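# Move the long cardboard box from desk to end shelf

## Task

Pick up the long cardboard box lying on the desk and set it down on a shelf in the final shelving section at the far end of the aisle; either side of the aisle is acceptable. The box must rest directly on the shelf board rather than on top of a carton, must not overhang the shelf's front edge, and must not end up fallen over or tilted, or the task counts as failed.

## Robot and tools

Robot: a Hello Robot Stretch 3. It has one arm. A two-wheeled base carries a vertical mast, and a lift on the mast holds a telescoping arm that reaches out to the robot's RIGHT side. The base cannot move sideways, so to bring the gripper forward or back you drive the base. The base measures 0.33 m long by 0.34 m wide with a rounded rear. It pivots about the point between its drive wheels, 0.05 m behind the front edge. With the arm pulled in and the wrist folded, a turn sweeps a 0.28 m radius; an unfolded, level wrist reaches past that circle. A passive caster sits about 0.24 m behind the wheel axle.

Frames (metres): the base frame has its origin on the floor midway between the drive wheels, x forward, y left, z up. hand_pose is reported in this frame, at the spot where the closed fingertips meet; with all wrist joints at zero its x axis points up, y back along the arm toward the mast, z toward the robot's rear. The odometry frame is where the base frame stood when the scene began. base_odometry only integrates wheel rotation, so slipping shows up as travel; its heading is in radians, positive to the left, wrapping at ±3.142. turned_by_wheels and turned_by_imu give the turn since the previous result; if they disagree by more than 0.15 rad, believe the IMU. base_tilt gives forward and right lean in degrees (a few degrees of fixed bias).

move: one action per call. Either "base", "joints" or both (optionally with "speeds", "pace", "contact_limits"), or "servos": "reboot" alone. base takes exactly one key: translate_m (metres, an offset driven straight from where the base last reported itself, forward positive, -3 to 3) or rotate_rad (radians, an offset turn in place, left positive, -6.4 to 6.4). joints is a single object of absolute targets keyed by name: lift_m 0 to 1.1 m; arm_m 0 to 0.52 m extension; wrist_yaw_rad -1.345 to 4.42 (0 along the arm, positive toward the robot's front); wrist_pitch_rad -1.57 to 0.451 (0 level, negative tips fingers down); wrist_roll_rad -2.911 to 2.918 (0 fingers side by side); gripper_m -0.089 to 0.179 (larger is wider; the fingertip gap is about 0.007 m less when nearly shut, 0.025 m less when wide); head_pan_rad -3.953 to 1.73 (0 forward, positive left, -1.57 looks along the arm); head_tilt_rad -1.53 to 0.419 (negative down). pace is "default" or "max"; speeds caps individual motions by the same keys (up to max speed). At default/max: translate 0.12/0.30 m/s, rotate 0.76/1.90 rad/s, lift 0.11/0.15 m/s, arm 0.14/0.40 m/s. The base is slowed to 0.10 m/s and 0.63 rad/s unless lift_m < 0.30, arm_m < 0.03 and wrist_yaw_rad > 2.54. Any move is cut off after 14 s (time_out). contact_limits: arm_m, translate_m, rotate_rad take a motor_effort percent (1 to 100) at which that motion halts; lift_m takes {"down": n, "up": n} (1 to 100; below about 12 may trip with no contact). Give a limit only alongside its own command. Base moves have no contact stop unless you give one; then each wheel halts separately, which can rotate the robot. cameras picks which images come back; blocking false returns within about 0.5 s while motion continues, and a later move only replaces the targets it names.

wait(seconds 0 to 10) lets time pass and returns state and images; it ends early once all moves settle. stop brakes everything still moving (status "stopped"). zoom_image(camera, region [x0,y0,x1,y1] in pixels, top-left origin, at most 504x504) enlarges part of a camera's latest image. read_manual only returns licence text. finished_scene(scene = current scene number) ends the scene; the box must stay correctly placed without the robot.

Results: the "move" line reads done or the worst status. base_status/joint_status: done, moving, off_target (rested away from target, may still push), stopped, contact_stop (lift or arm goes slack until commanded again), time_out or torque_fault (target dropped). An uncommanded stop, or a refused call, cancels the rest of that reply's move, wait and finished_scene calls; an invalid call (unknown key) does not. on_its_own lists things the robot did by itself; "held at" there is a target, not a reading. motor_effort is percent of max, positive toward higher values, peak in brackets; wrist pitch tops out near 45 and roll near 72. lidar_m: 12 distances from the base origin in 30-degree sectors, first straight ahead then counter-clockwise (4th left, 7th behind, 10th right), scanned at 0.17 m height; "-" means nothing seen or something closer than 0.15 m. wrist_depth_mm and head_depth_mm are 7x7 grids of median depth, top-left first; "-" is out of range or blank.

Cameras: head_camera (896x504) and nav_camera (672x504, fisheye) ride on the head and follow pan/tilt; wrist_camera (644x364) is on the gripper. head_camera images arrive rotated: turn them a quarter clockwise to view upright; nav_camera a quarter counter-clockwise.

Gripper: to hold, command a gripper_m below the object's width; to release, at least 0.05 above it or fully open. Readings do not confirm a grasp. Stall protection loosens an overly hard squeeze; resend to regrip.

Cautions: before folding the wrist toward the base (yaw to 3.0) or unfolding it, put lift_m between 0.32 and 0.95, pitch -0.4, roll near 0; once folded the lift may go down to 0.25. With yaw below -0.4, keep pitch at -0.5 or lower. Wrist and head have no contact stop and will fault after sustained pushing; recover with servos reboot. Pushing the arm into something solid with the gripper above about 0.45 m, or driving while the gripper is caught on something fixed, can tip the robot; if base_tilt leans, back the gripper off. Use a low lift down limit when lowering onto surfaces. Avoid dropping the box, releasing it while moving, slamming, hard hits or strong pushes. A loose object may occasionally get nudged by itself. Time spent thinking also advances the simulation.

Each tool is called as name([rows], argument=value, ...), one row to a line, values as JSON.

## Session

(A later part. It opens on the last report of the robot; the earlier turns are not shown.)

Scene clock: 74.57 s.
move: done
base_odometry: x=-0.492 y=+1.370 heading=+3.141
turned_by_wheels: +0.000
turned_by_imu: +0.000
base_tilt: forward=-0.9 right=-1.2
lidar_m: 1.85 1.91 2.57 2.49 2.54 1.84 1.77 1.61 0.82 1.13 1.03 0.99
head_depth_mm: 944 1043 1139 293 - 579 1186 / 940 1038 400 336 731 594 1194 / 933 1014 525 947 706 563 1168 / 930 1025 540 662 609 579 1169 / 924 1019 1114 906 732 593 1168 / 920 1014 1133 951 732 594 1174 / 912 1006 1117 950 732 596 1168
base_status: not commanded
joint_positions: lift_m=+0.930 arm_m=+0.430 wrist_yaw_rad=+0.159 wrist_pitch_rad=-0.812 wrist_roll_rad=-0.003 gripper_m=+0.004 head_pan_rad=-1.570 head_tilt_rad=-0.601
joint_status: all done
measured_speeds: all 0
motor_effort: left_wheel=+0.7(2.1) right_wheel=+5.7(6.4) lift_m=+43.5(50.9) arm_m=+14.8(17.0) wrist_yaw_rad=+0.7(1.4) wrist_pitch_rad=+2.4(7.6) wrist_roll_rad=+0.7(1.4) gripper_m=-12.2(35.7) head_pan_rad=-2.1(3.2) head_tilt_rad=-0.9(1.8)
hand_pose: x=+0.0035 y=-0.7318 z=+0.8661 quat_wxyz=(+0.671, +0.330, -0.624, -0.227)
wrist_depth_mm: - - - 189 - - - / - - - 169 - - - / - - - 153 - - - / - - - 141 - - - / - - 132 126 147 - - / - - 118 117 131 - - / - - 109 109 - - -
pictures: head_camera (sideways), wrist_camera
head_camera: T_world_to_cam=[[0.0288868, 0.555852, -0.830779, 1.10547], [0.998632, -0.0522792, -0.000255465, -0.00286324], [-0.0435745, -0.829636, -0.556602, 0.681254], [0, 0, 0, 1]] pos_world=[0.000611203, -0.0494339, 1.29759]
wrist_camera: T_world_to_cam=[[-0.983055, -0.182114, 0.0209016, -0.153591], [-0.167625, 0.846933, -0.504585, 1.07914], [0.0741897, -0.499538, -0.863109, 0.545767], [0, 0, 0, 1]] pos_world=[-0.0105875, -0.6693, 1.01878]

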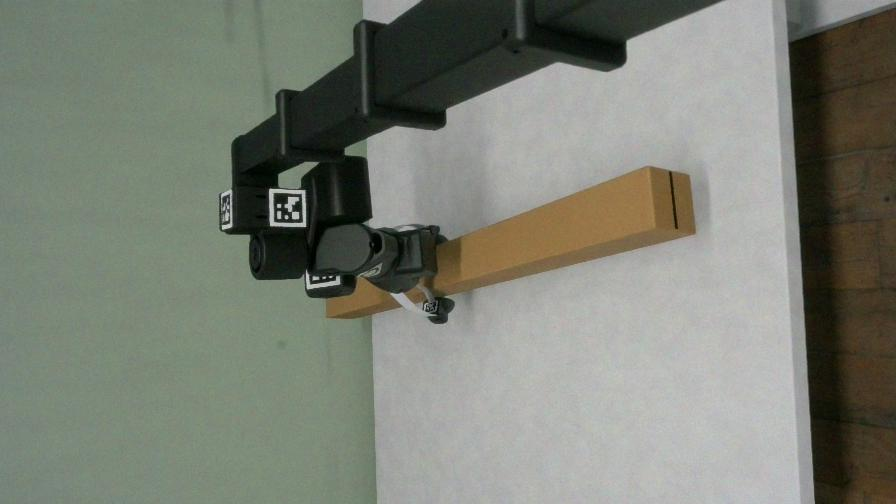

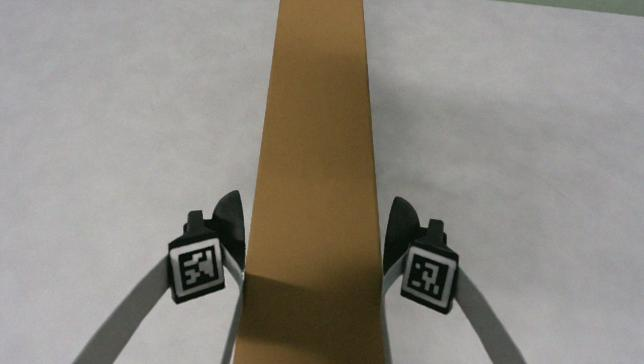

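move(joints={"arm_m":0.1}, cameras=[])

move(joints={"wrist_yaw_rad":1.571}, speeds={"wrist_yaw_rad":0.6}, cameras=["head_camera","nav_camera","wrist_camera"])

Scene clock: 81.13 s.
move: done
base_odometry: x=-0.492 y=+1.370 heading=+3.141
turned_by_wheels: +0.000
turned_by_imu: +0.001
base_tilt: forward=-0.9 right=-1.2
lidar_m: 1.84 1.91 2.58 2.49 2.54 1.84 1.77 1.62 0.82 1.13 1.03 0.99
head_depth_mm: 944 1048 1151 1031 - 563 1184 / 938 1037 1146 1031 - 564 1195 / 934 1037 1138 1036 - - 406 / 929 1025 1138 988 371 335 392 / 923 1020 1135 909 686 565 1165 / 919 1010 1129 948 731 595 1172 / 914 1011 1122 947 732 595 1170
base_status: not commanded
joint_positions: lift_m=+0.930 arm_m=+0.100 wrist_yaw_rad=+0.159 wrist_pitch_rad=-0.813 wrist_roll_rad=-0.003 gripper_m=+0.004 head_pan_rad=-1.570 head_tilt_rad=-0.601
joint_status: all done
measured_speeds: all 0
motor_effort: left_wheel=+1.9(2.2) right_wheel=+6.0(6.3) lift_m=+42.3(44.3) arm_m=-20.8(23.2) wrist_yaw_rad=+1.3(1.3) wrist_pitch_rad=+2.6(2.6) wrist_roll_rad=+0.6(1.5) gripper_m=-11.8(13.0) head_pan_rad=-2.3(3.3) head_tilt_rad=+0.3(1.3)
hand_pose: x=+0.0035 y=-0.4017 z=+0.8661 quat_wxyz=(+0.671, +0.331, -0.624, -0.227)
wrist_depth_mm: - - - 189 - - - / - - - 170 - - - / - - - 153 - - - / - - - 141 - - - / - - 132 126 147 - - / - - 118 117 131 - - / - - 109 110 - - -

Scene clock: 84.03 s.
move: done
base_odometry: x=-0.492 y=+1.370 heading=+3.141
turned_by_wheels: +0.000
turned_by_imu: +0.000
base_tilt: forward=-0.8 right=-1.1
lidar_m: 1.84 1.91 2.57 2.49 2.53 1.85 1.77 1.62 0.82 1.13 1.03 0.99
head_depth_mm: 947 1042 1151 1036 - 594 384 / 938 1040 1143 1033 - 579 385 / 938 1032 1138 1036 - 323 386 / 928 1024 1139 991 707 302 377 / 924 1020 1139 949 730 315 368 / 921 1012 1134 948 732 295 369 / 914 1010 1120 952 732 580 379
base_status: not commanded
joint_positions: lift_m=+0.930 arm_m=+0.100 wrist_yaw_rad=+1.569 wrist_pitch_rad=-0.813 wrist_roll_rad=-0.003 gripper_m=+0.004 head_pan_rad=-1.570 head_tilt_rad=-0.601
joint_status: all done
measured_speeds: all 0
motor_effort: left_wheel=+1.5(1.9) right_wheel=+6.0(6.3) lift_m=+40.6(42.7) arm_m=-19.5(20.7) wrist_yaw_rad=+1.4(3.0) wrist_pitch_rad=+2.5(2.7) wrist_roll_rad=+1.3(1.5) gripper_m=-11.8(13.2) head_pan_rad=-2.0(2.7) head_tilt_rad=+1.4(1.9)
hand_pose: x=+0.1373 y=-0.2455 z=+0.8661 quat_wxyz=(+0.658, +0.656, -0.261, +0.262)
wrist_depth_mm: - - - 189 - - - / - - - 170 - - - / - - - 152 - - - / - - - 141 157 - - / - - 132 126 148 - - / - - 118 117 131 - - / - 933 109 110 - - -
pictures: head_camera (sideways), nav_camera (sideways), wrist_camera
head_camera: T_world_to_cam=[[0.0288868, 0.555852, -0.830779, 1.10547], [0.998632, -0.0522792, -0.000255465, -0.00286324], [-0.0435745, -0.829636, -0.556602, 0.681254], [0, 0, 0, 1]] pos_world=[0.000611203, -0.0494339, 1.29759]
nav_camera: T_world_to_cam=[[0.0492264, -0.549217, 0.834228, -1.04362], [-0.997662, -0.0666792, 0.0149718, 0.0401353], [0.0474029, -0.833015, -0.551216, 0.66694], [0, 0, 0, 1]] pos_world=[0.0598001, -0.0149253, 1.23764]
wrist_camera: T_world_to_cam=[[0.0225191, -0.999527, 0.0209403, -0.272264], [-0.863114, -0.0300072, -0.504116, 0.56947], [0.504506, -0.00672165, -0.863382, 0.840886], [0, 0, 0, 1]] pos_world=[0.0734168, -0.249395, 1.01879]

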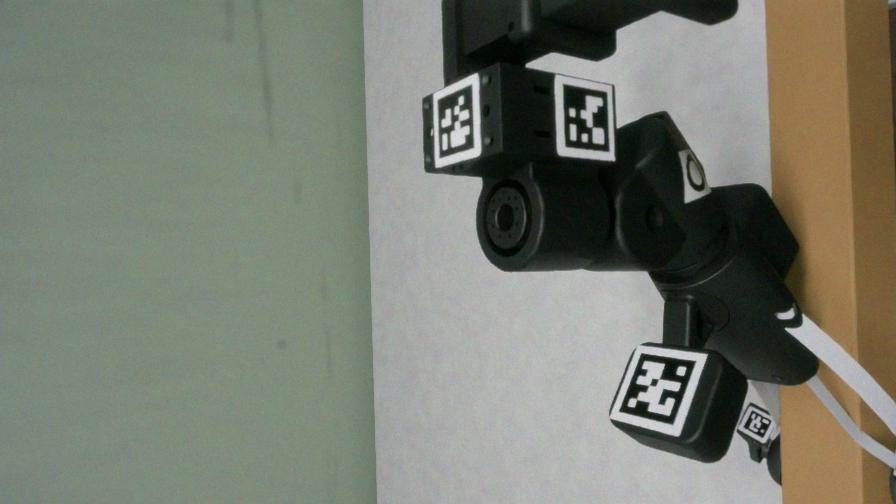

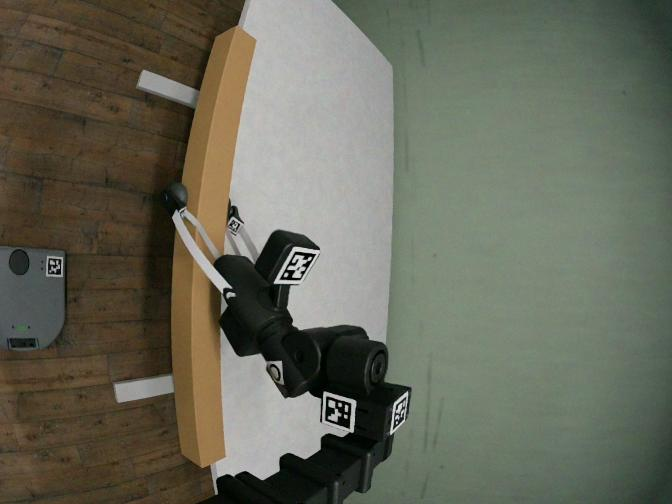

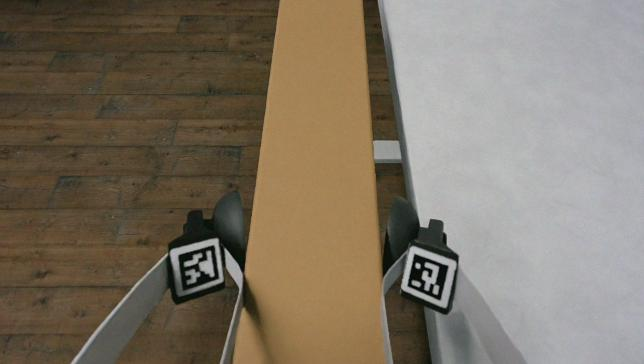

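move(base={"rotate_rad":1.571}, joints={"arm_m":0.0,"head_pan_rad":0.0,"head_tilt_rad":-0.3}, cameras=["head_camera","nav_camera"])

Scene clock: 91.57 s.
move: done
base_odometry: x=-0.492 y=+1.370 heading=-1.572
turned_by_wheels: +1.571
turned_by_imu: +1.564
base_tilt: forward=-0.9 right=-1.2
lidar_m: 2.49 2.54 1.85 1.77 1.63 0.82 1.13 1.04 0.99 1.84 1.91 2.58
head_depth_mm: 3526 - - - 2673 1897 1496 / 2991 2235 2366 2508 2600 1913 1502 / 2962 2270 2393 2554 2590 1939 1502 / 3707 - - - 2696 1938 1515 / 3666 3800 - 3487 2577 1957 1506 / 2483 2204 2327 2463 2542 1946 1522 / 2918 2200 2350 3558 2598 1959 1520
base_status: done
joint_positions: lift_m=+0.930 arm_m=+0.000 wrist_yaw_rad=+1.569 wrist_pitch_rad=-0.813 wrist_roll_rad=-0.003 gripper_m=+0.004 head_pan_rad=+0.010 head_tilt_rad=-0.300
joint_status: all done
measured_speeds: all 0
motor_effort: left_wheel=-7.1(11.5) right_wheel=+9.9(14.1) lift_m=+37.7(39.6) arm_m=-20.6(22.6) wrist_yaw_rad=+0.8(2.1) wrist_pitch_rad=+2.5(2.7) wrist_roll_rad=+0.8(1.3) gripper_m=-11.9(13.2) head_pan_rad=-3.7(4.7) head_tilt_rad=+5.0(7.2)
hand_pose: x=+0.1373 y=-0.1454 z=+0.8661 quat_wxyz=(+0.658, +0.656, -0.261, +0.262)
wrist_depth_mm: - - - 189 - - - / - - - 169 - - - / - - - 152 - - - / - - - 141 - - - / - - 132 126 152 - - / - - 118 117 131 - - / - 942 109 109 973 963 984
pictures: head_camera (sideways), nav_camera (sideways)
head_camera: T_world_to_cam=[[-0.28561, 0.0265095, -0.957979, 1.27334], [0.0411038, 0.999036, 0.015391, -0.017384], [0.957464, -0.0349808, -0.286425, 0.323563], [0, 0, 0, 1]] pos_world=[0.0545937, -0.00506979, 1.31278]
nav_camera: T_world_to_cam=[[0.277563, 0.0515154, 0.959325, -1.20826], [0.0681559, -0.997101, 0.0338244, 0.0090964], [0.958287, 0.0559953, -0.280269, 0.308719], [0, 0, 0, 1]] pos_world=[0.0389059, 0.0540272, 1.24533]

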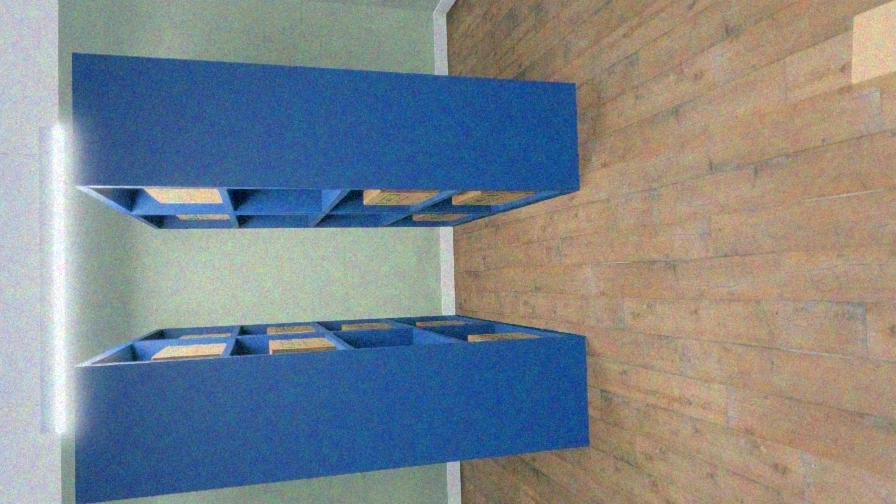

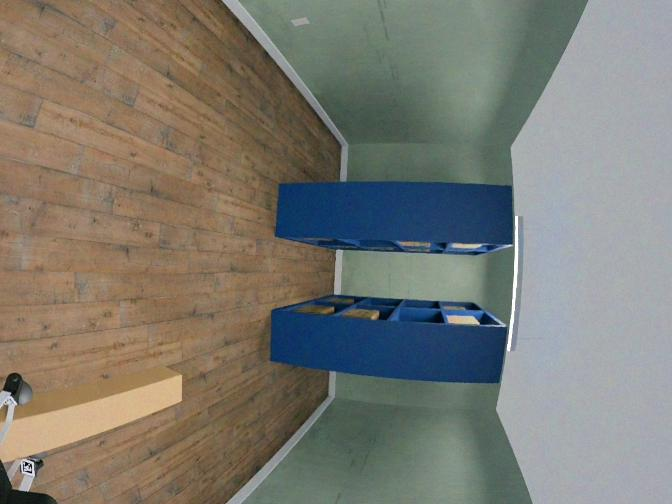

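move(base={"translate_m":1.35}, joints={"lift_m":0.72,"head_tilt_rad":-0.3}, cameras=["head_camera"])

Scene clock: 110.97 s.
move: time_out
base_odometry: x=-0.493 y=+0.021 heading=-1.572
turned_by_wheels: +0.000
turned_by_imu: +0.006
base_tilt: forward=-0.8 right=-1.2
lidar_m: 1.16 1.17 1.86 1.79 1.85 2.52 2.08 2.14 1.91 1.85 1.92 1.19
head_depth_mm: 967 1022 1081 1140 1214 1289 1382 / 1314 1339 1889 1448 1435 1321 1399 / 2374 2036 2038 2100 2218 1861 1509 / 2533 2732 2818 2984 2674 1935 1509 / 2544 2665 2822 2968 2556 1934 1511 / 1726 1798 1725 1996 1764 1528 1381 / 1248 1005 1053 1111 1167 1242 1333
base_status: translate_m time_out (by the wheels' count: +1.3493 of +1.3500)
joint_positions: lift_m=+0.720 arm_m=+0.000 wrist_yaw_rad=+1.569 wrist_pitch_rad=-0.813 wrist_roll_rad=-0.003 gripper_m=+0.004 head_pan_rad=+0.000 head_tilt_rad=-0.300
joint_status: all done
measured_speeds: all 0
motor_effort: left_wheel=-0.4(5.4) right_wheel=+1.6(14.4) lift_m=+44.0(44.8) arm_m=-19.5(21.0) wrist_yaw_rad=+1.5(2.1) wrist_pitch_rad=+2.6(2.8) wrist_roll_rad=+1.1(1.6) gripper_m=-12.2(13.4) head_pan_rad=-3.4(4.1) head_tilt_rad=+4.8(6.5)
hand_pose: x=+0.1372 y=-0.1454 z=+0.6560 quat_wxyz=(+0.658, +0.656, -0.261, +0.262)
wrist_depth_mm: - - - 189 - - - / - - - 169 - - - / - - - 152 - - - / 942 943 946 141 968 962 982 / 853 886 133 126 152 893 884 / 802 786 118 117 131 828 835 / - 745 109 110 755 743 771
pictures: head_camera (sideways)
head_camera: T_world_to_cam=[[-0.284729, 0.0292269, -0.958162, 1.27356], [0.0505808, 0.998601, 0.0154297, -0.0174342], [0.957273, -0.0440713, -0.285809, 0.322701], [0, 0, 0, 1]] pos_world=[0.05459, -0.00559064, 1.31278]

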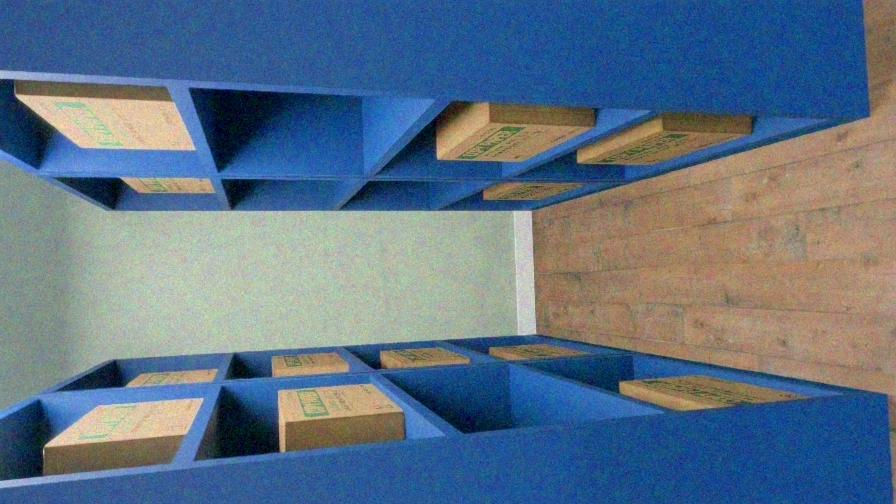

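move(base={"translate_m":1.3}, joints={"head_pan_rad":-0.3,"head_tilt_rad":-0.4}, cameras=["head_camera"])

move(base={"translate_m":0.9}, joints={"head_pan_rad":-1.0,"head_tilt_rad":-0.6}, cameras=["head_camera","nav_camera"])

Scene clock: 126.90 s.
move: done
base_odometry: x=-0.495 y=-1.279 heading=-1.572
turned_by_wheels: +0.000
turned_by_imu: +0.006
base_tilt: forward=-0.9 right=-1.2
lidar_m: 1.19 0.43 0.31 0.30 0.38 2.54 3.37 2.61 0.35 0.44 0.37 0.49
head_depth_mm: 645 742 804 814 577 663 604 / 643 710 768 803 891 720 749 / 646 695 746 786 878 950 1049 / 827 1549 1408 1666 1357 1316 1344 / 1298 1517 1593 1738 1876 1664 1389 / 1406 1507 1606 1724 1861 1727 1395 / 1367 1452 1550 1657 1795 1733 1393
base_status: done
joint_positions: lift_m=+0.720 arm_m=+0.000 wrist_yaw_rad=+1.569 wrist_pitch_rad=-0.813 wrist_roll_rad=-0.003 gripper_m=+0.004 head_pan_rad=-0.300 head_tilt_rad=-0.400
joint_status: all done
measured_speeds: all 0
motor_effort: left_wheel=-2.3(7.5) right_wheel=+9.1(14.9) lift_m=+42.6(44.5) arm_m=-18.5(19.8) wrist_yaw_rad=+1.3(2.3) wrist_pitch_rad=+2.6(2.8) wrist_roll_rad=+0.7(1.7) gripper_m=-12.5(13.1) head_pan_rad=+3.1(4.3) head_tilt_rad=-2.2(5.3)
hand_pose: x=+0.1372 y=-0.1454 z=+0.6560 quat_wxyz=(+0.658, +0.656, -0.261, +0.262)
wrist_depth_mm: - - - 189 - 357 238 / - - - 169 644 332 237 / - 991 - 152 613 311 238 / 581 926 938 141 613 313 250 / 606 761 133 126 149 489 238 / 582 123 118 117 131 459 227 / 576 736 109 109 660 114 -
pictures: head_camera (sideways)
head_camera: T_world_to_cam=[[-0.353667, 0.139987, -0.924837, 1.23045], [0.344727, 0.938647, 0.0102501, -0.012564], [0.86953, -0.315192, -0.380225, 0.446184], [0, 0, 0, 1]] pos_world=[0.0515295, -0.0198202, 1.30774]

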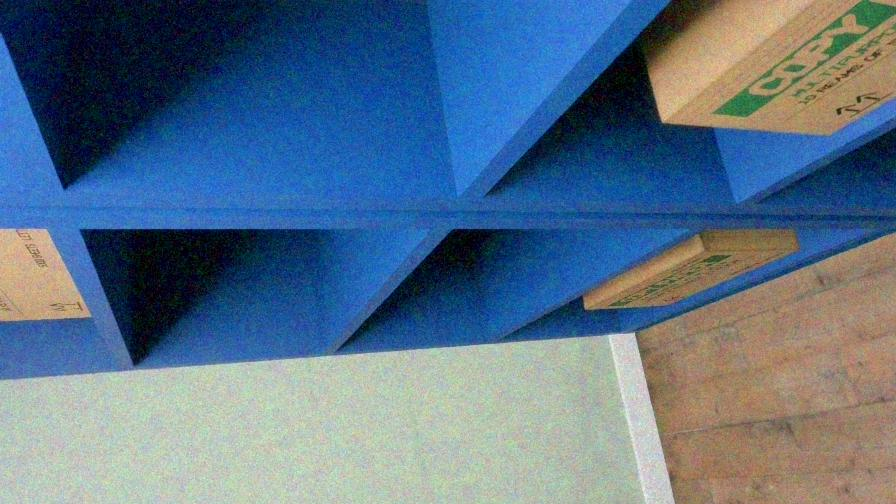

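Scene clock: 137.03 s.
move: done
base_odometry: x=-0.497 y=-2.179 heading=-1.573
turned_by_wheels: +0.000
turned_by_imu: +0.004
base_tilt: forward=-0.9 right=-1.2
lidar_m: 0.81 0.43 0.32 0.31 0.29 0.61 4.21 0.49 0.34 0.33 0.36 0.49
head_depth_mm: 624 680 726 544 421 811 720 / 657 717 749 545 420 853 719 / 689 757 777 546 438 854 718 / 727 803 776 547 466 853 737 / 769 855 778 547 987 853 773 / 816 913 779 547 1015 855 945 / 828 890 779 572 1037 875 1147
base_status: done
joint_positions: lift_m=+0.720 arm_m=+0.000 wrist_yaw_rad=+1.569 wrist_pitch_rad=-0.813 wrist_roll_rad=-0.003 gripper_m=+0.004 head_pan_rad=-1.001 head_tilt_rad=-0.601
joint_status: all done
measured_speeds: all 0
motor_effort: left_wheel=-2.6(6.4) right_wheel=+9.0(15.2) lift_m=+41.9(43.1) arm_m=-17.4(18.5) wrist_yaw_rad=+1.2(2.2) wrist_pitch_rad=+2.5(2.8) wrist_roll_rad=+0.7(1.6) gripper_m=-12.3(13.2) head_pan_rad=-0.2(4.2) head_tilt_rad=-1.2(7.2)
hand_pose: x=+0.1372 y=-0.1454 z=+0.6560 quat_wxyz=(+0.658, +0.656, -0.261, +0.262)
wrist_depth_mm: - - - 189 - - - / 620 - - 169 882 - - / 614 988 - 153 698 - - / 604 845 955 141 560 - - / 610 776 133 126 151 488 - / 576 123 118 117 131 454 269 / 578 729 109 109 602 257 253
pictures: head_camera (sideways), nav_camera (sideways)
head_camera: T_world_to_cam=[[-0.275327, 0.484271, -0.830468, 1.10696], [0.869534, 0.493872, -0.00028756, -0.00198398], [0.410006, -0.7222, -0.557066, 0.679078], [0, 0, 0, 1]] pos_world=[0.0280759, -0.0446589, 1.29759]
nav_camera: T_world_to_cam=[[0.33763, -0.436581, 0.833908, -1.04497], [-0.804622, -0.593598, 0.0150031, 0.0389568], [0.488456, -0.676046, -0.551699, 0.664883], [0, 0, 0, 1]] pos_world=[0.0593922, 0.0164033, 1.23764]

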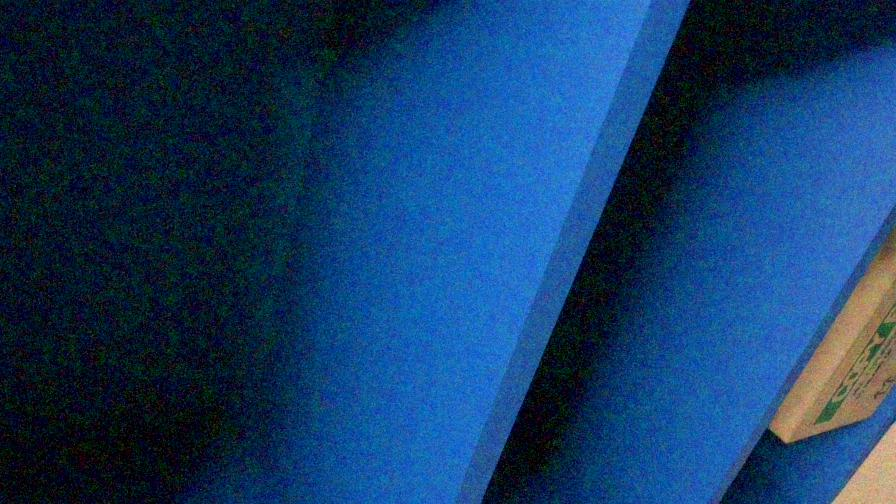

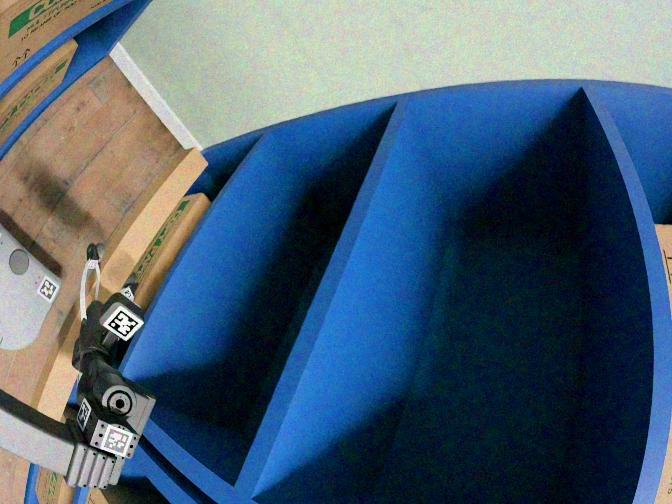

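move(base={"translate_m":0.2}, joints={"head_pan_rad":-0.6,"head_tilt_rad":-0.6}, cameras=["head_camera","nav_camera"])

move(joints={"head_pan_rad":-1.75,"head_tilt_rad":-0.7}, cameras=["head_camera","nav_camera"])

Scene clock: 143.83 s.
move: done
base_odometry: x=-0.497 y=-2.379 heading=-1.573
turned_by_wheels: +0.000
turned_by_imu: +0.001
base_tilt: forward=-0.9 right=-1.2
lidar_m: 0.61 0.43 0.32 0.30 0.32 0.40 1.18 0.47 0.36 0.34 0.36 0.63
head_depth_mm: 709 794 774 544 442 851 720 / 649 728 771 545 952 852 718 / 599 666 723 549 983 850 855 / 556 613 673 624 890 885 1135 / 518 576 647 731 843 969 592 / 527 581 638 708 793 902 1030 / 501 543 593 652 727 817 936
base_status: done
joint_positions: lift_m=+0.720 arm_m=+0.000 wrist_yaw_rad=+1.569 wrist_pitch_rad=-0.813 wrist_roll_rad=-0.003 gripper_m=+0.004 head_pan_rad=-0.598 head_tilt_rad=-0.601
joint_status: all done
measured_speeds: all 0
motor_effort: left_wheel=-2.3(5.6) right_wheel=+9.1(14.3) lift_m=+41.1(41.8) arm_m=-16.9(17.6) wrist_yaw_rad=+1.9(2.0) wrist_pitch_rad=+2.5(2.8) wrist_roll_rad=+0.7(1.5) gripper_m=-12.1(13.0) head_pan_rad=+1.6(4.6) head_tilt_rad=+0.8(2.1)
hand_pose: x=+0.1372 y=-0.1454 z=+0.6560 quat_wxyz=(+0.658, +0.656, -0.261, +0.262)
wrist_depth_mm: - - - 189 - - - / - - - 169 - - - / - - - 153 - - - / - 938 945 141 524 - - / 580 - 132 126 152 491 - / 587 123 118 117 131 453 268 / 579 728 109 109 602 257 253
pictures: head_camera (sideways), nav_camera (sideways)
head_camera: T_world_to_cam=[[-0.443183, 0.337536, -0.830457, 1.108], [0.606236, 0.795285, -0.000284366, -0.000424242], [0.660353, -0.503579, -0.557083, 0.677524], [0, 0, 0, 1]] pos_world=[0.0439003, -0.0324673, 1.29759]
nav_camera: T_world_to_cam=[[0.481811, -0.269193, 0.833902, -1.04586], [-0.507322, -0.861626, 0.0149778, 0.0371448], [0.71448, -0.430273, -0.551709, 0.663491], [0, 0, 0, 1]] pos_world=[0.0486983, 0.0359509, 1.23764]

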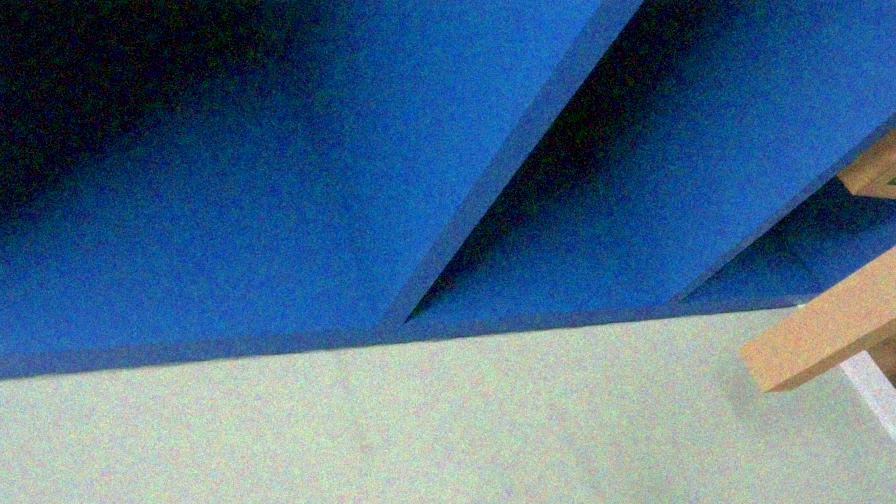

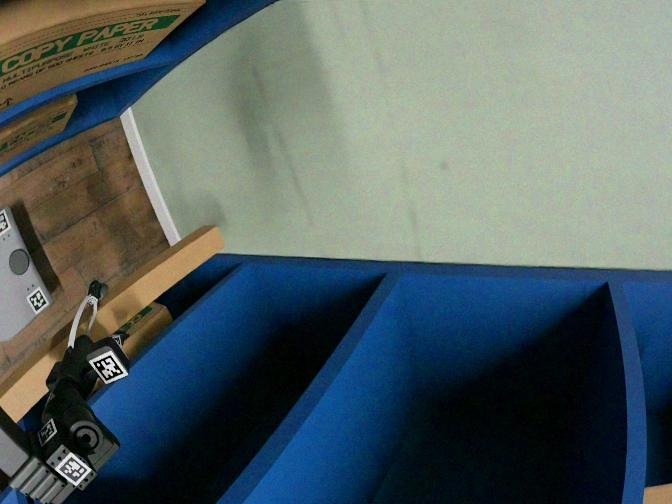

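Scene clock: 144.97 s.
move: done
base_odometry: x=-0.497 y=-2.379 heading=-1.573
turned_by_wheels: +0.000
turned_by_imu: +0.000
base_tilt: forward=-0.9 right=-1.2
lidar_m: 0.61 0.43 0.32 0.30 0.31 0.40 1.18 0.47 0.36 0.34 0.36 0.63
head_depth_mm: 451 474 500 474 562 665 887 / 551 587 591 474 709 758 319 / 658 731 627 474 888 800 320 / 652 732 629 474 887 800 361 / 637 714 628 474 884 802 702 / 623 696 628 475 416 802 704 / 610 678 627 474 404 802 688
base_status: not commanded
joint_positions: lift_m=+0.720 arm_m=+0.000 wrist_yaw_rad=+1.569 wrist_pitch_rad=-0.813 wrist_roll_rad=-0.003 gripper_m=+0.004 head_pan_rad=-1.759 head_tilt_rad=-0.695
joint_status: all done
measured_speeds: all 0
motor_effort: left_wheel=-2.4(3.1) right_wheel=+9.4(9.5) lift_m=+41.0(41.5) arm_m=-16.8(17.3) wrist_yaw_rad=+1.5(1.9) wrist_pitch_rad=+2.5(2.8) wrist_roll_rad=+0.8(1.3) gripper_m=-12.3(12.6) head_pan_rad=-2.9(5.0) head_tilt_rad=-4.6(7.7)
hand_pose: x=+0.1372 y=-0.1454 z=+0.6560 quat_wxyz=(+0.658, +0.656, -0.261, +0.262)
wrist_depth_mm: - - - 189 - - - / - - - 170 - - - / - - - 153 - - - / - 930 953 141 519 - - / 580 - 132 126 152 487 - / 587 123 118 117 131 452 267 / 577 731 109 110 594 257 253
pictures: head_camera (sideways), nav_camera (sideways)
head_camera: T_world_to_cam=[[0.146943, 0.615053, -0.774672, 1.03162], [0.971094, -0.23864, -0.00526836, 0.0038554], [-0.188108, -0.751505, -0.632341, 0.780602], [0, 0, 0, 1]] pos_world=[-0.00849477, -0.0469523, 1.29279]
nav_camera: T_world_to_cam=[[-0.0690663, -0.623521, 0.77875, -0.970565], [-0.992647, 0.120735, 0.00863206, 0.0484225], [-0.0994045, -0.772428, -0.627275, 0.766705], [0, 0, 0, 1]] pos_world=[0.0572471, -0.0187894, 1.23634]

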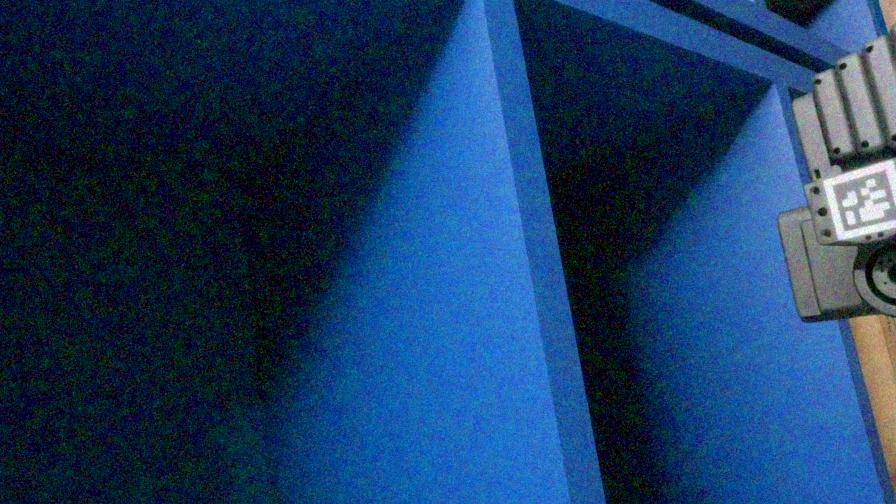

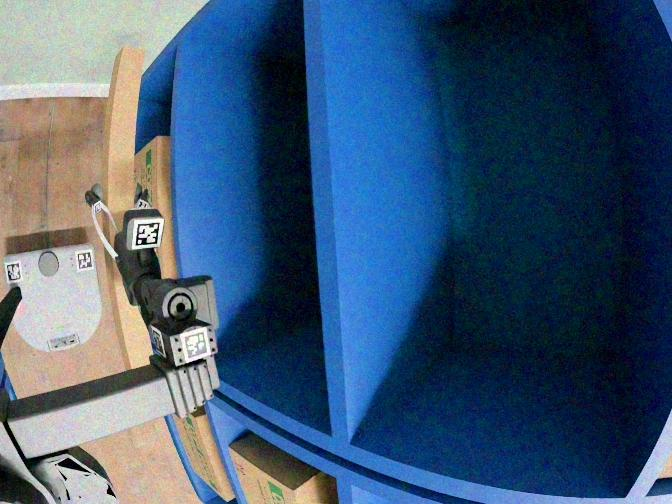

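move(joints={"head_pan_rad":-2.6,"head_tilt_rad":-0.9}, cameras=["head_camera","nav_camera"])

move(joints={"head_pan_rad":-0.5,"head_tilt_rad":-0.9}, cameras=["head_camera"])

Scene clock: 149.00 s.
move: done
base_odometry: x=-0.497 y=-2.379 heading=-1.573
turned_by_wheels: +0.000
turned_by_imu: +0.001
base_tilt: forward=-0.9 right=-1.2
lidar_m: 0.61 0.43 0.32 0.30 0.32 0.40 1.18 0.47 0.36 0.34 0.36 0.63
head_depth_mm: 3200 2443 1960 1646 1407 336 298 / 1099 2196 1912 1634 1411 1176 296 / 810 1011 1247 1559 1409 1236 300 / 727 874 903 1179 1363 592 312 / 726 610 796 933 1160 331 922 / 723 532 569 642 782 328 488 / 387 426 473 601 791 335 308
base_status: not commanded
joint_positions: lift_m=+0.720 arm_m=+0.000 wrist_yaw_rad=+1.569 wrist_pitch_rad=-0.813 wrist_roll_rad=-0.003 gripper_m=+0.004 head_pan_rad=-2.609 head_tilt_rad=-0.901
joint_status: all done
measured_speeds: all 0
motor_effort: left_wheel=-2.7(3.0) right_wheel=+9.1(9.5) lift_m=+40.9(41.4) arm_m=-16.7(17.2) wrist_yaw_rad=+0.8(1.8) wrist_pitch_rad=+2.6(2.8) wrist_roll_rad=+0.8(1.6) gripper_m=-12.4(13.0) head_pan_rad=-3.0(4.4) head_tilt_rad=-5.3(6.8)
hand_pose: x=+0.1372 y=-0.1454 z=+0.6560 quat_wxyz=(+0.658, +0.656, -0.261, +0.262)
wrist_depth_mm: - - - 189 - - - / - - - 170 - - - / - - - 152 - - - / - 934 952 141 526 - - / 582 - 132 126 152 490 - / 585 123 118 117 131 454 268 / 583 728 109 109 602 257 254
pictures: head_camera (sideways), nav_camera (sideways)
head_camera: T_world_to_cam=[[0.683616, 0.369396, -0.629456, 0.839132], [0.464004, -0.885692, -0.0158402, 0.0207184], [-0.563356, -0.281242, -0.776874, 0.970891], [0, 0, 0, 1]] pos_world=[-0.0363008, -0.0185671, 1.28279]
nav_camera: T_world_to_cam=[[-0.639337, -0.434093, 0.634674, -0.77942], [-0.565239, 0.824911, -0.00518388, 0.0637836], [-0.521299, -0.362057, -0.772762, 0.958519], [0, 0, 0, 1]] pos_world=[0.0374168, -0.043918, 1.23572]

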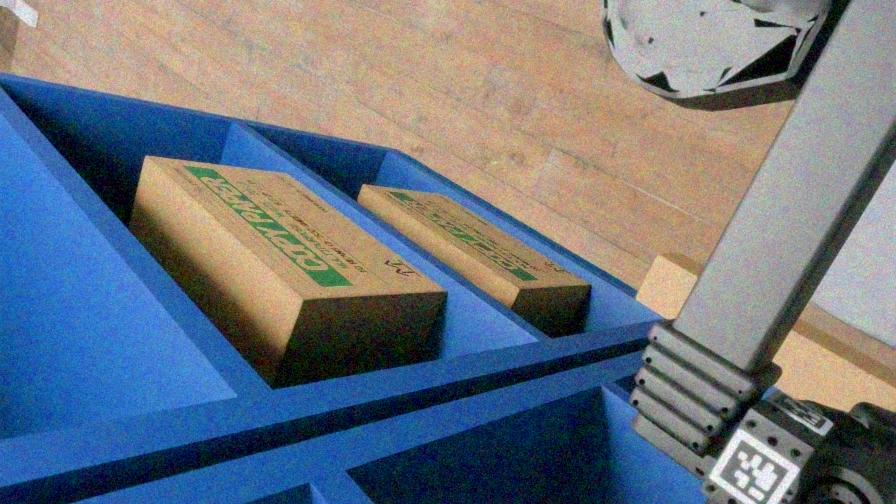

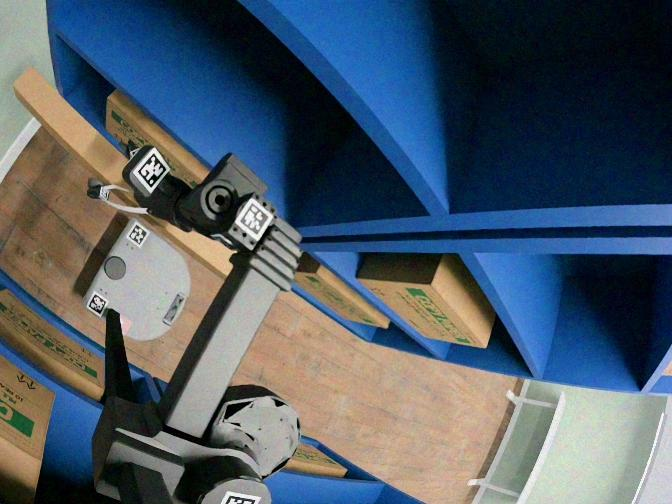

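Scene clock: 150.47 s.
move: done
base_odometry: x=-0.497 y=-2.379 heading=-1.573
turned_by_wheels: +0.000
turned_by_imu: +0.000
base_tilt: forward=-0.8 right=-1.2
lidar_m: 0.61 0.43 0.32 0.30 0.31 0.40 1.18 0.47 0.36 0.34 0.36 0.63
head_depth_mm: 651 557 460 962 827 740 809 / 621 554 852 961 827 877 395 / 582 571 834 943 974 958 534 / 560 650 785 940 1164 611 1089 / 567 656 776 949 714 1236 1100 / 537 616 719 865 1087 1232 1099 / 510 579 671 798 980 1189 1095
base_status: not commanded
joint_positions: lift_m=+0.720 arm_m=+0.000 wrist_yaw_rad=+1.569 wrist_pitch_rad=-0.813 wrist_roll_rad=-0.003 gripper_m=+0.004 head_pan_rad=-0.481 head_tilt_rad=-0.901
joint_status: all done
measured_speeds: all 0
motor_effort: left_wheel=-2.7(3.2) right_wheel=+9.1(9.6) lift_m=+41.2(41.5) arm_m=-16.3(17.0) wrist_yaw_rad=+1.3(2.1) wrist_pitch_rad=+2.6(2.8) wrist_roll_rad=+1.3(1.6) gripper_m=-12.4(13.2) head_pan_rad=+1.7(4.9) head_tilt_rad=-5.0(7.0)
hand_pose: x=+0.1372 y=-0.1454 z=+0.6560 quat_wxyz=(+0.658, +0.656, -0.261, +0.262)
wrist_depth_mm: - - - 189 - - - / - - - 170 - - - / - - - 152 - - - / - 950 970 141 522 - - / 580 - 132 126 152 489 - / 586 123 118 117 131 449 268 / 583 727 109 109 598 257 254
pictures: head_camera (sideways)
head_camera: T_world_to_cam=[[-0.674757, 0.385501, -0.629359, 0.847236], [0.507099, 0.861742, -0.0158359, 0.0204212], [0.53624, -0.329833, -0.776954, 0.964338], [0, 0, 0, 1]] pos_world=[0.0442061, -0.0261378, 1.28278]

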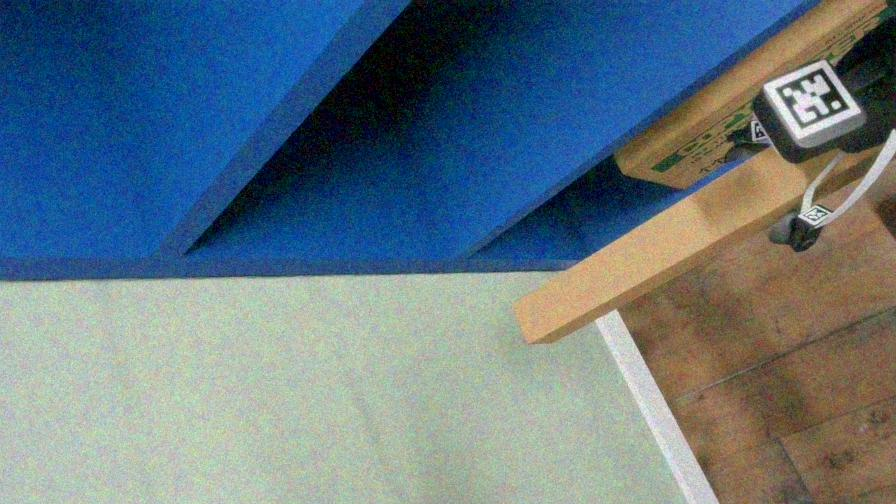

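move(base={"translate_m":0.046}, joints={"lift_m":0.665,"head_pan_rad":-1.57,"head_tilt_rad":-0.9}, cameras=[])

move(joints={"arm_m":0.09}, cameras=["head_camera","nav_camera","wrist_camera"])

Scene clock: 155.20 s.
move: done
base_odometry: x=-0.497 y=-2.425 heading=-1.573
turned_by_wheels: +0.000
turned_by_imu: +0.001
base_tilt: forward=-0.9 right=-1.2
lidar_m: 0.56 0.58 0.32 0.30 0.31 0.43 1.18 0.46 0.36 0.34 0.36 0.59
head_depth_mm: 670 557 449 798 807 931 349 / 665 556 448 919 826 390 349 / 660 554 447 918 824 394 565 / 657 553 445 915 825 464 496 / 654 551 445 915 823 916 478 / 648 549 444 911 824 903 550 / 645 548 443 889 824 946 572
base_status: done
joint_positions: lift_m=+0.665 arm_m=+0.000 wrist_yaw_rad=+1.569 wrist_pitch_rad=-0.813 wrist_roll_rad=-0.003 gripper_m=+0.004 head_pan_rad=-1.583 head_tilt_rad=-0.901
joint_status: all done
measured_speeds: all 0
motor_effort: left_wheel=-1.2(5.6) right_wheel=+10.2(14.0) lift_m=+14.7(36.0) arm_m=-16.2(16.5) wrist_yaw_rad=+1.2(1.8) wrist_pitch_rad=+2.6(2.8) wrist_roll_rad=+1.0(1.4) gripper_m=-12.7(13.0) head_pan_rad=-1.4(4.6) head_tilt_rad=-4.4(6.2)
hand_pose: x=+0.1372 y=-0.1454 z=+0.6010 quat_wxyz=(+0.658, +0.656, -0.261, +0.262)
wrist_depth_mm: - - - 189 - - - / - - - 169 - - - / - - - 152 - - - / - 856 870 141 157 464 255 / 578 - 132 126 149 436 235 / 583 693 118 117 131 405 220 / - 689 109 109 593 381 208

Scene clock: 157.10 s.
move: done
base_odometry: x=-0.497 y=-2.425 heading=-1.573
turned_by_wheels: +0.000
turned_by_imu: +0.000
base_tilt: forward=-0.9 right=-1.2
lidar_m: 0.56 0.58 0.32 0.30 0.31 0.43 1.18 0.46 0.36 0.34 0.36 0.58
head_depth_mm: 668 557 448 804 812 766 349 / 666 556 448 921 809 397 349 / 661 554 447 915 442 621 1105 / 657 552 445 917 521 536 1103 / 654 551 445 913 821 535 1101 / 648 548 444 911 821 619 1081 / 646 549 444 892 822 631 1100
base_status: not commanded
joint_positions: lift_m=+0.665 arm_m=+0.090 wrist_yaw_rad=+1.570 wrist_pitch_rad=-0.813 wrist_roll_rad=-0.003 gripper_m=+0.004 head_pan_rad=-1.579 head_tilt_rad=-0.901
joint_status: all done
measured_speeds: all 0
motor_effort: left_wheel=-0.8(1.4) right_wheel=+10.0(10.4) lift_m=+14.4(15.4) arm_m=+22.2(24.6) wrist_yaw_rad=+1.0(1.6) wrist_pitch_rad=+2.6(2.8) wrist_roll_rad=+1.2(1.3) gripper_m=-11.8(13.4) head_pan_rad=+3.1(4.1) head_tilt_rad=-4.3(5.5)
hand_pose: x=+0.1372 y=-0.2353 z=+0.6010 quat_wxyz=(+0.658, +0.656, -0.261, +0.262)
wrist_depth_mm: - - - 189 - - - / - - - 170 - - - / - - - 153 - - - / - 877 865 141 252 254 255 / - 809 132 126 149 234 234 / 666 722 118 117 131 216 216 / - 689 109 109 379 198 201
pictures: head_camera (sideways), nav_camera (sideways), wrist_camera
head_camera: T_world_to_cam=[[0.035956, 0.776299, -0.629339, 0.842934], [0.998124, -0.0591234, -0.0159038, 0.0175095], [-0.0495547, -0.627587, -0.776968, 0.967884], [0, 0, 0, 1]] pos_world=[0.000178082, -0.0459023, 1.28278]
nav_camera: T_world_to_cam=[[0.0421736, -0.771691, 0.634598, -0.783425], [-0.998251, -0.0588761, -0.00525414, 0.0665264], [0.0414172, -0.633267, -0.772824, 0.955205], [0, 0, 0, 1]] pos_world=[0.059888, 0.00425442, 1.23572]
wrist_camera: T_world_to_cam=[[0.0232151, -0.999515, 0.0207533, -0.256526], [-0.863321, -0.030511, -0.503732, 0.435739], [0.504121, -0.00622253, -0.86361, 0.612392], [0, 0, 0, 1]] pos_world=[0.0734178, -0.239296, 0.753687]

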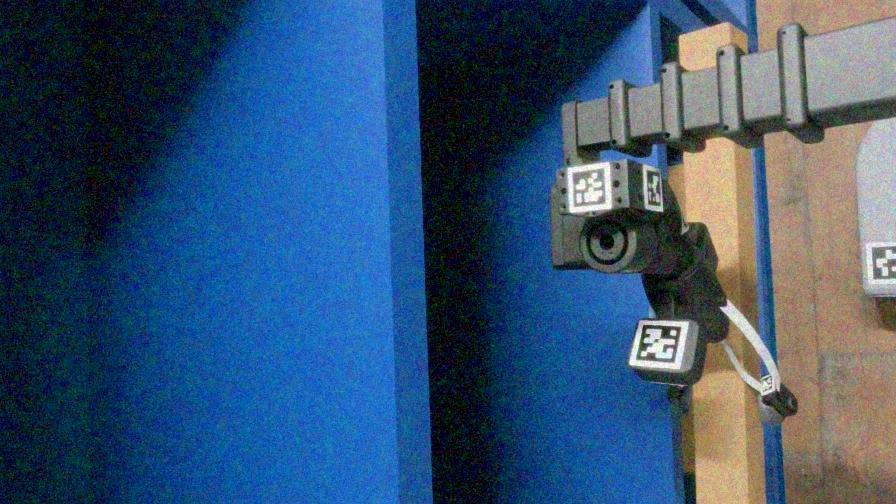

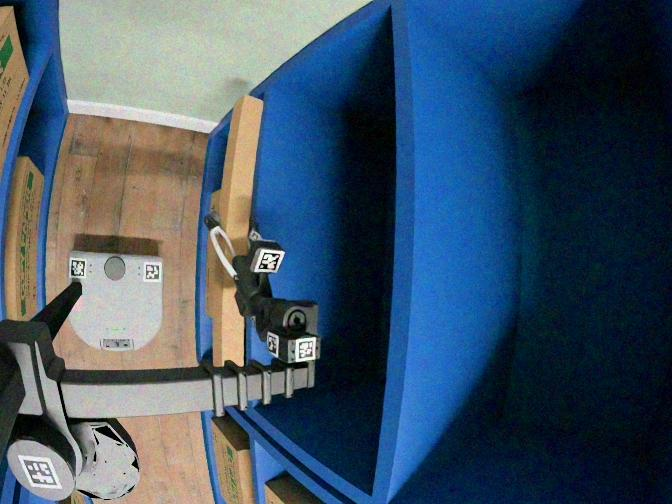

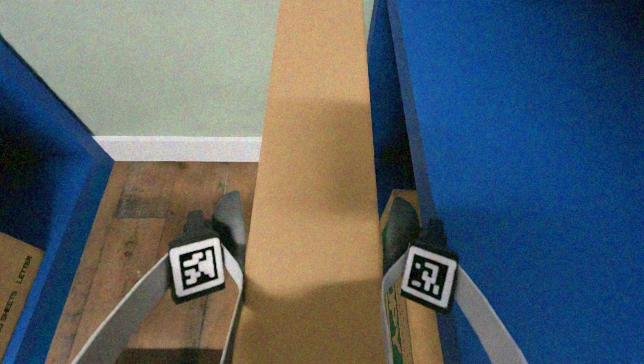

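move(joints={"arm_m":0.33}, speeds={"arm_m":0.08}, contact_limits={"arm_m":35}, cameras=["head_camera","nav_camera","wrist_camera"])

Scene clock: 163.53 s.
move: done
base_odometry: x=-0.497 y=-2.425 heading=-1.573
turned_by_wheels: +0.000
turned_by_imu: +0.001
base_tilt: forward=-0.9 right=-1.2
lidar_m: 0.56 0.58 0.32 0.30 0.31 0.43 1.18 0.46 0.36 0.34 0.36 0.58
head_depth_mm: 665 556 448 815 812 916 349 / 662 555 447 530 452 394 349 / 660 554 447 521 782 948 1105 / 657 553 446 664 793 932 1104 / 654 551 445 670 792 917 1102 / 651 550 443 913 775 917 1095 / 648 549 443 781 789 958 1102
base_status: not commanded
joint_positions: lift_m=+0.665 arm_m=+0.330 wrist_yaw_rad=+1.570 wrist_pitch_rad=-0.813 wrist_roll_rad=-0.003 gripper_m=+0.004 head_pan_rad=-1.570 head_tilt_rad=-0.901
joint_status: all done
measured_speeds: all 0
motor_effort: left_wheel=-1.2(1.7) right_wheel=+10.1(10.4) lift_m=+17.4(17.9) arm_m=+22.0(23.8) wrist_yaw_rad=+0.0(1.5) wrist_pitch_rad=+2.5(2.8) wrist_roll_rad=+1.2(1.5) gripper_m=-11.2(13.4) head_pan_rad=+2.7(4.3) head_tilt_rad=-2.7(4.4)
contact_limits: arm_m 35 (drawing in: default 39, maximum 55; extending or still: default 48, maximum 70)
hand_pose: x=+0.1372 y=-0.4753 z=+0.6010 quat_wxyz=(+0.658, +0.656, -0.261, +0.262)
wrist_depth_mm: - - - 189 - - - / - - - 170 - - - / - 267 263 152 - - - / 878 249 245 141 252 253 254 / 805 229 132 126 149 232 234 / 723 123 118 117 131 214 216 / - 194 110 110 197 197 201
pictures: head_camera (sideways), nav_camera (sideways), wrist_camera
head_camera: T_world_to_cam=[[0.0288785, 0.77659, -0.629345, 0.842944], [0.998624, -0.0499851, -0.0158564, 0.0174357], [-0.0437718, -0.628021, -0.776965, 0.967876], [0, 0, 0, 1]] pos_world=[0.000610998, -0.0459042, 1.28278]
nav_camera: T_world_to_cam=[[0.0492812, -0.771266, 0.634602, -0.783472], [-0.997669, -0.0680398, -0.00521658, 0.0664292], [0.0472016, -0.632866, -0.772821, 0.95517], [0, 0, 0, 1]] pos_world=[0.0597993, 0.00474883, 1.23572]
wrist_camera: T_world_to_cam=[[0.0232151, -0.999515, 0.0207533, -0.496409], [-0.863321, -0.030511, -0.503732, 0.428416], [0.504121, -0.00622253, -0.86361, 0.610898], [0, 0, 0, 1]] pos_world=[0.0734178, -0.479296, 0.753687]

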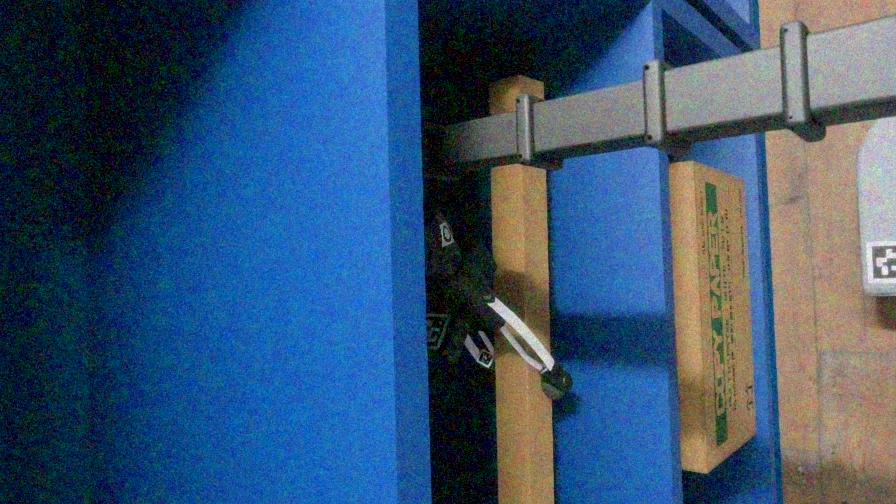

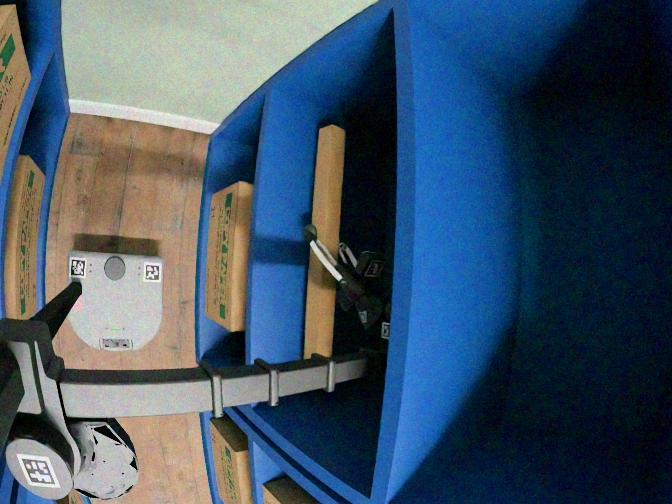

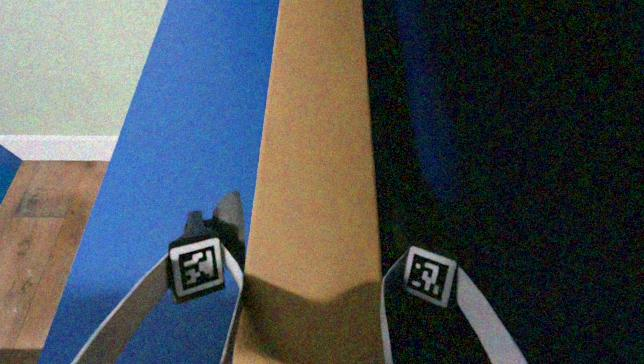

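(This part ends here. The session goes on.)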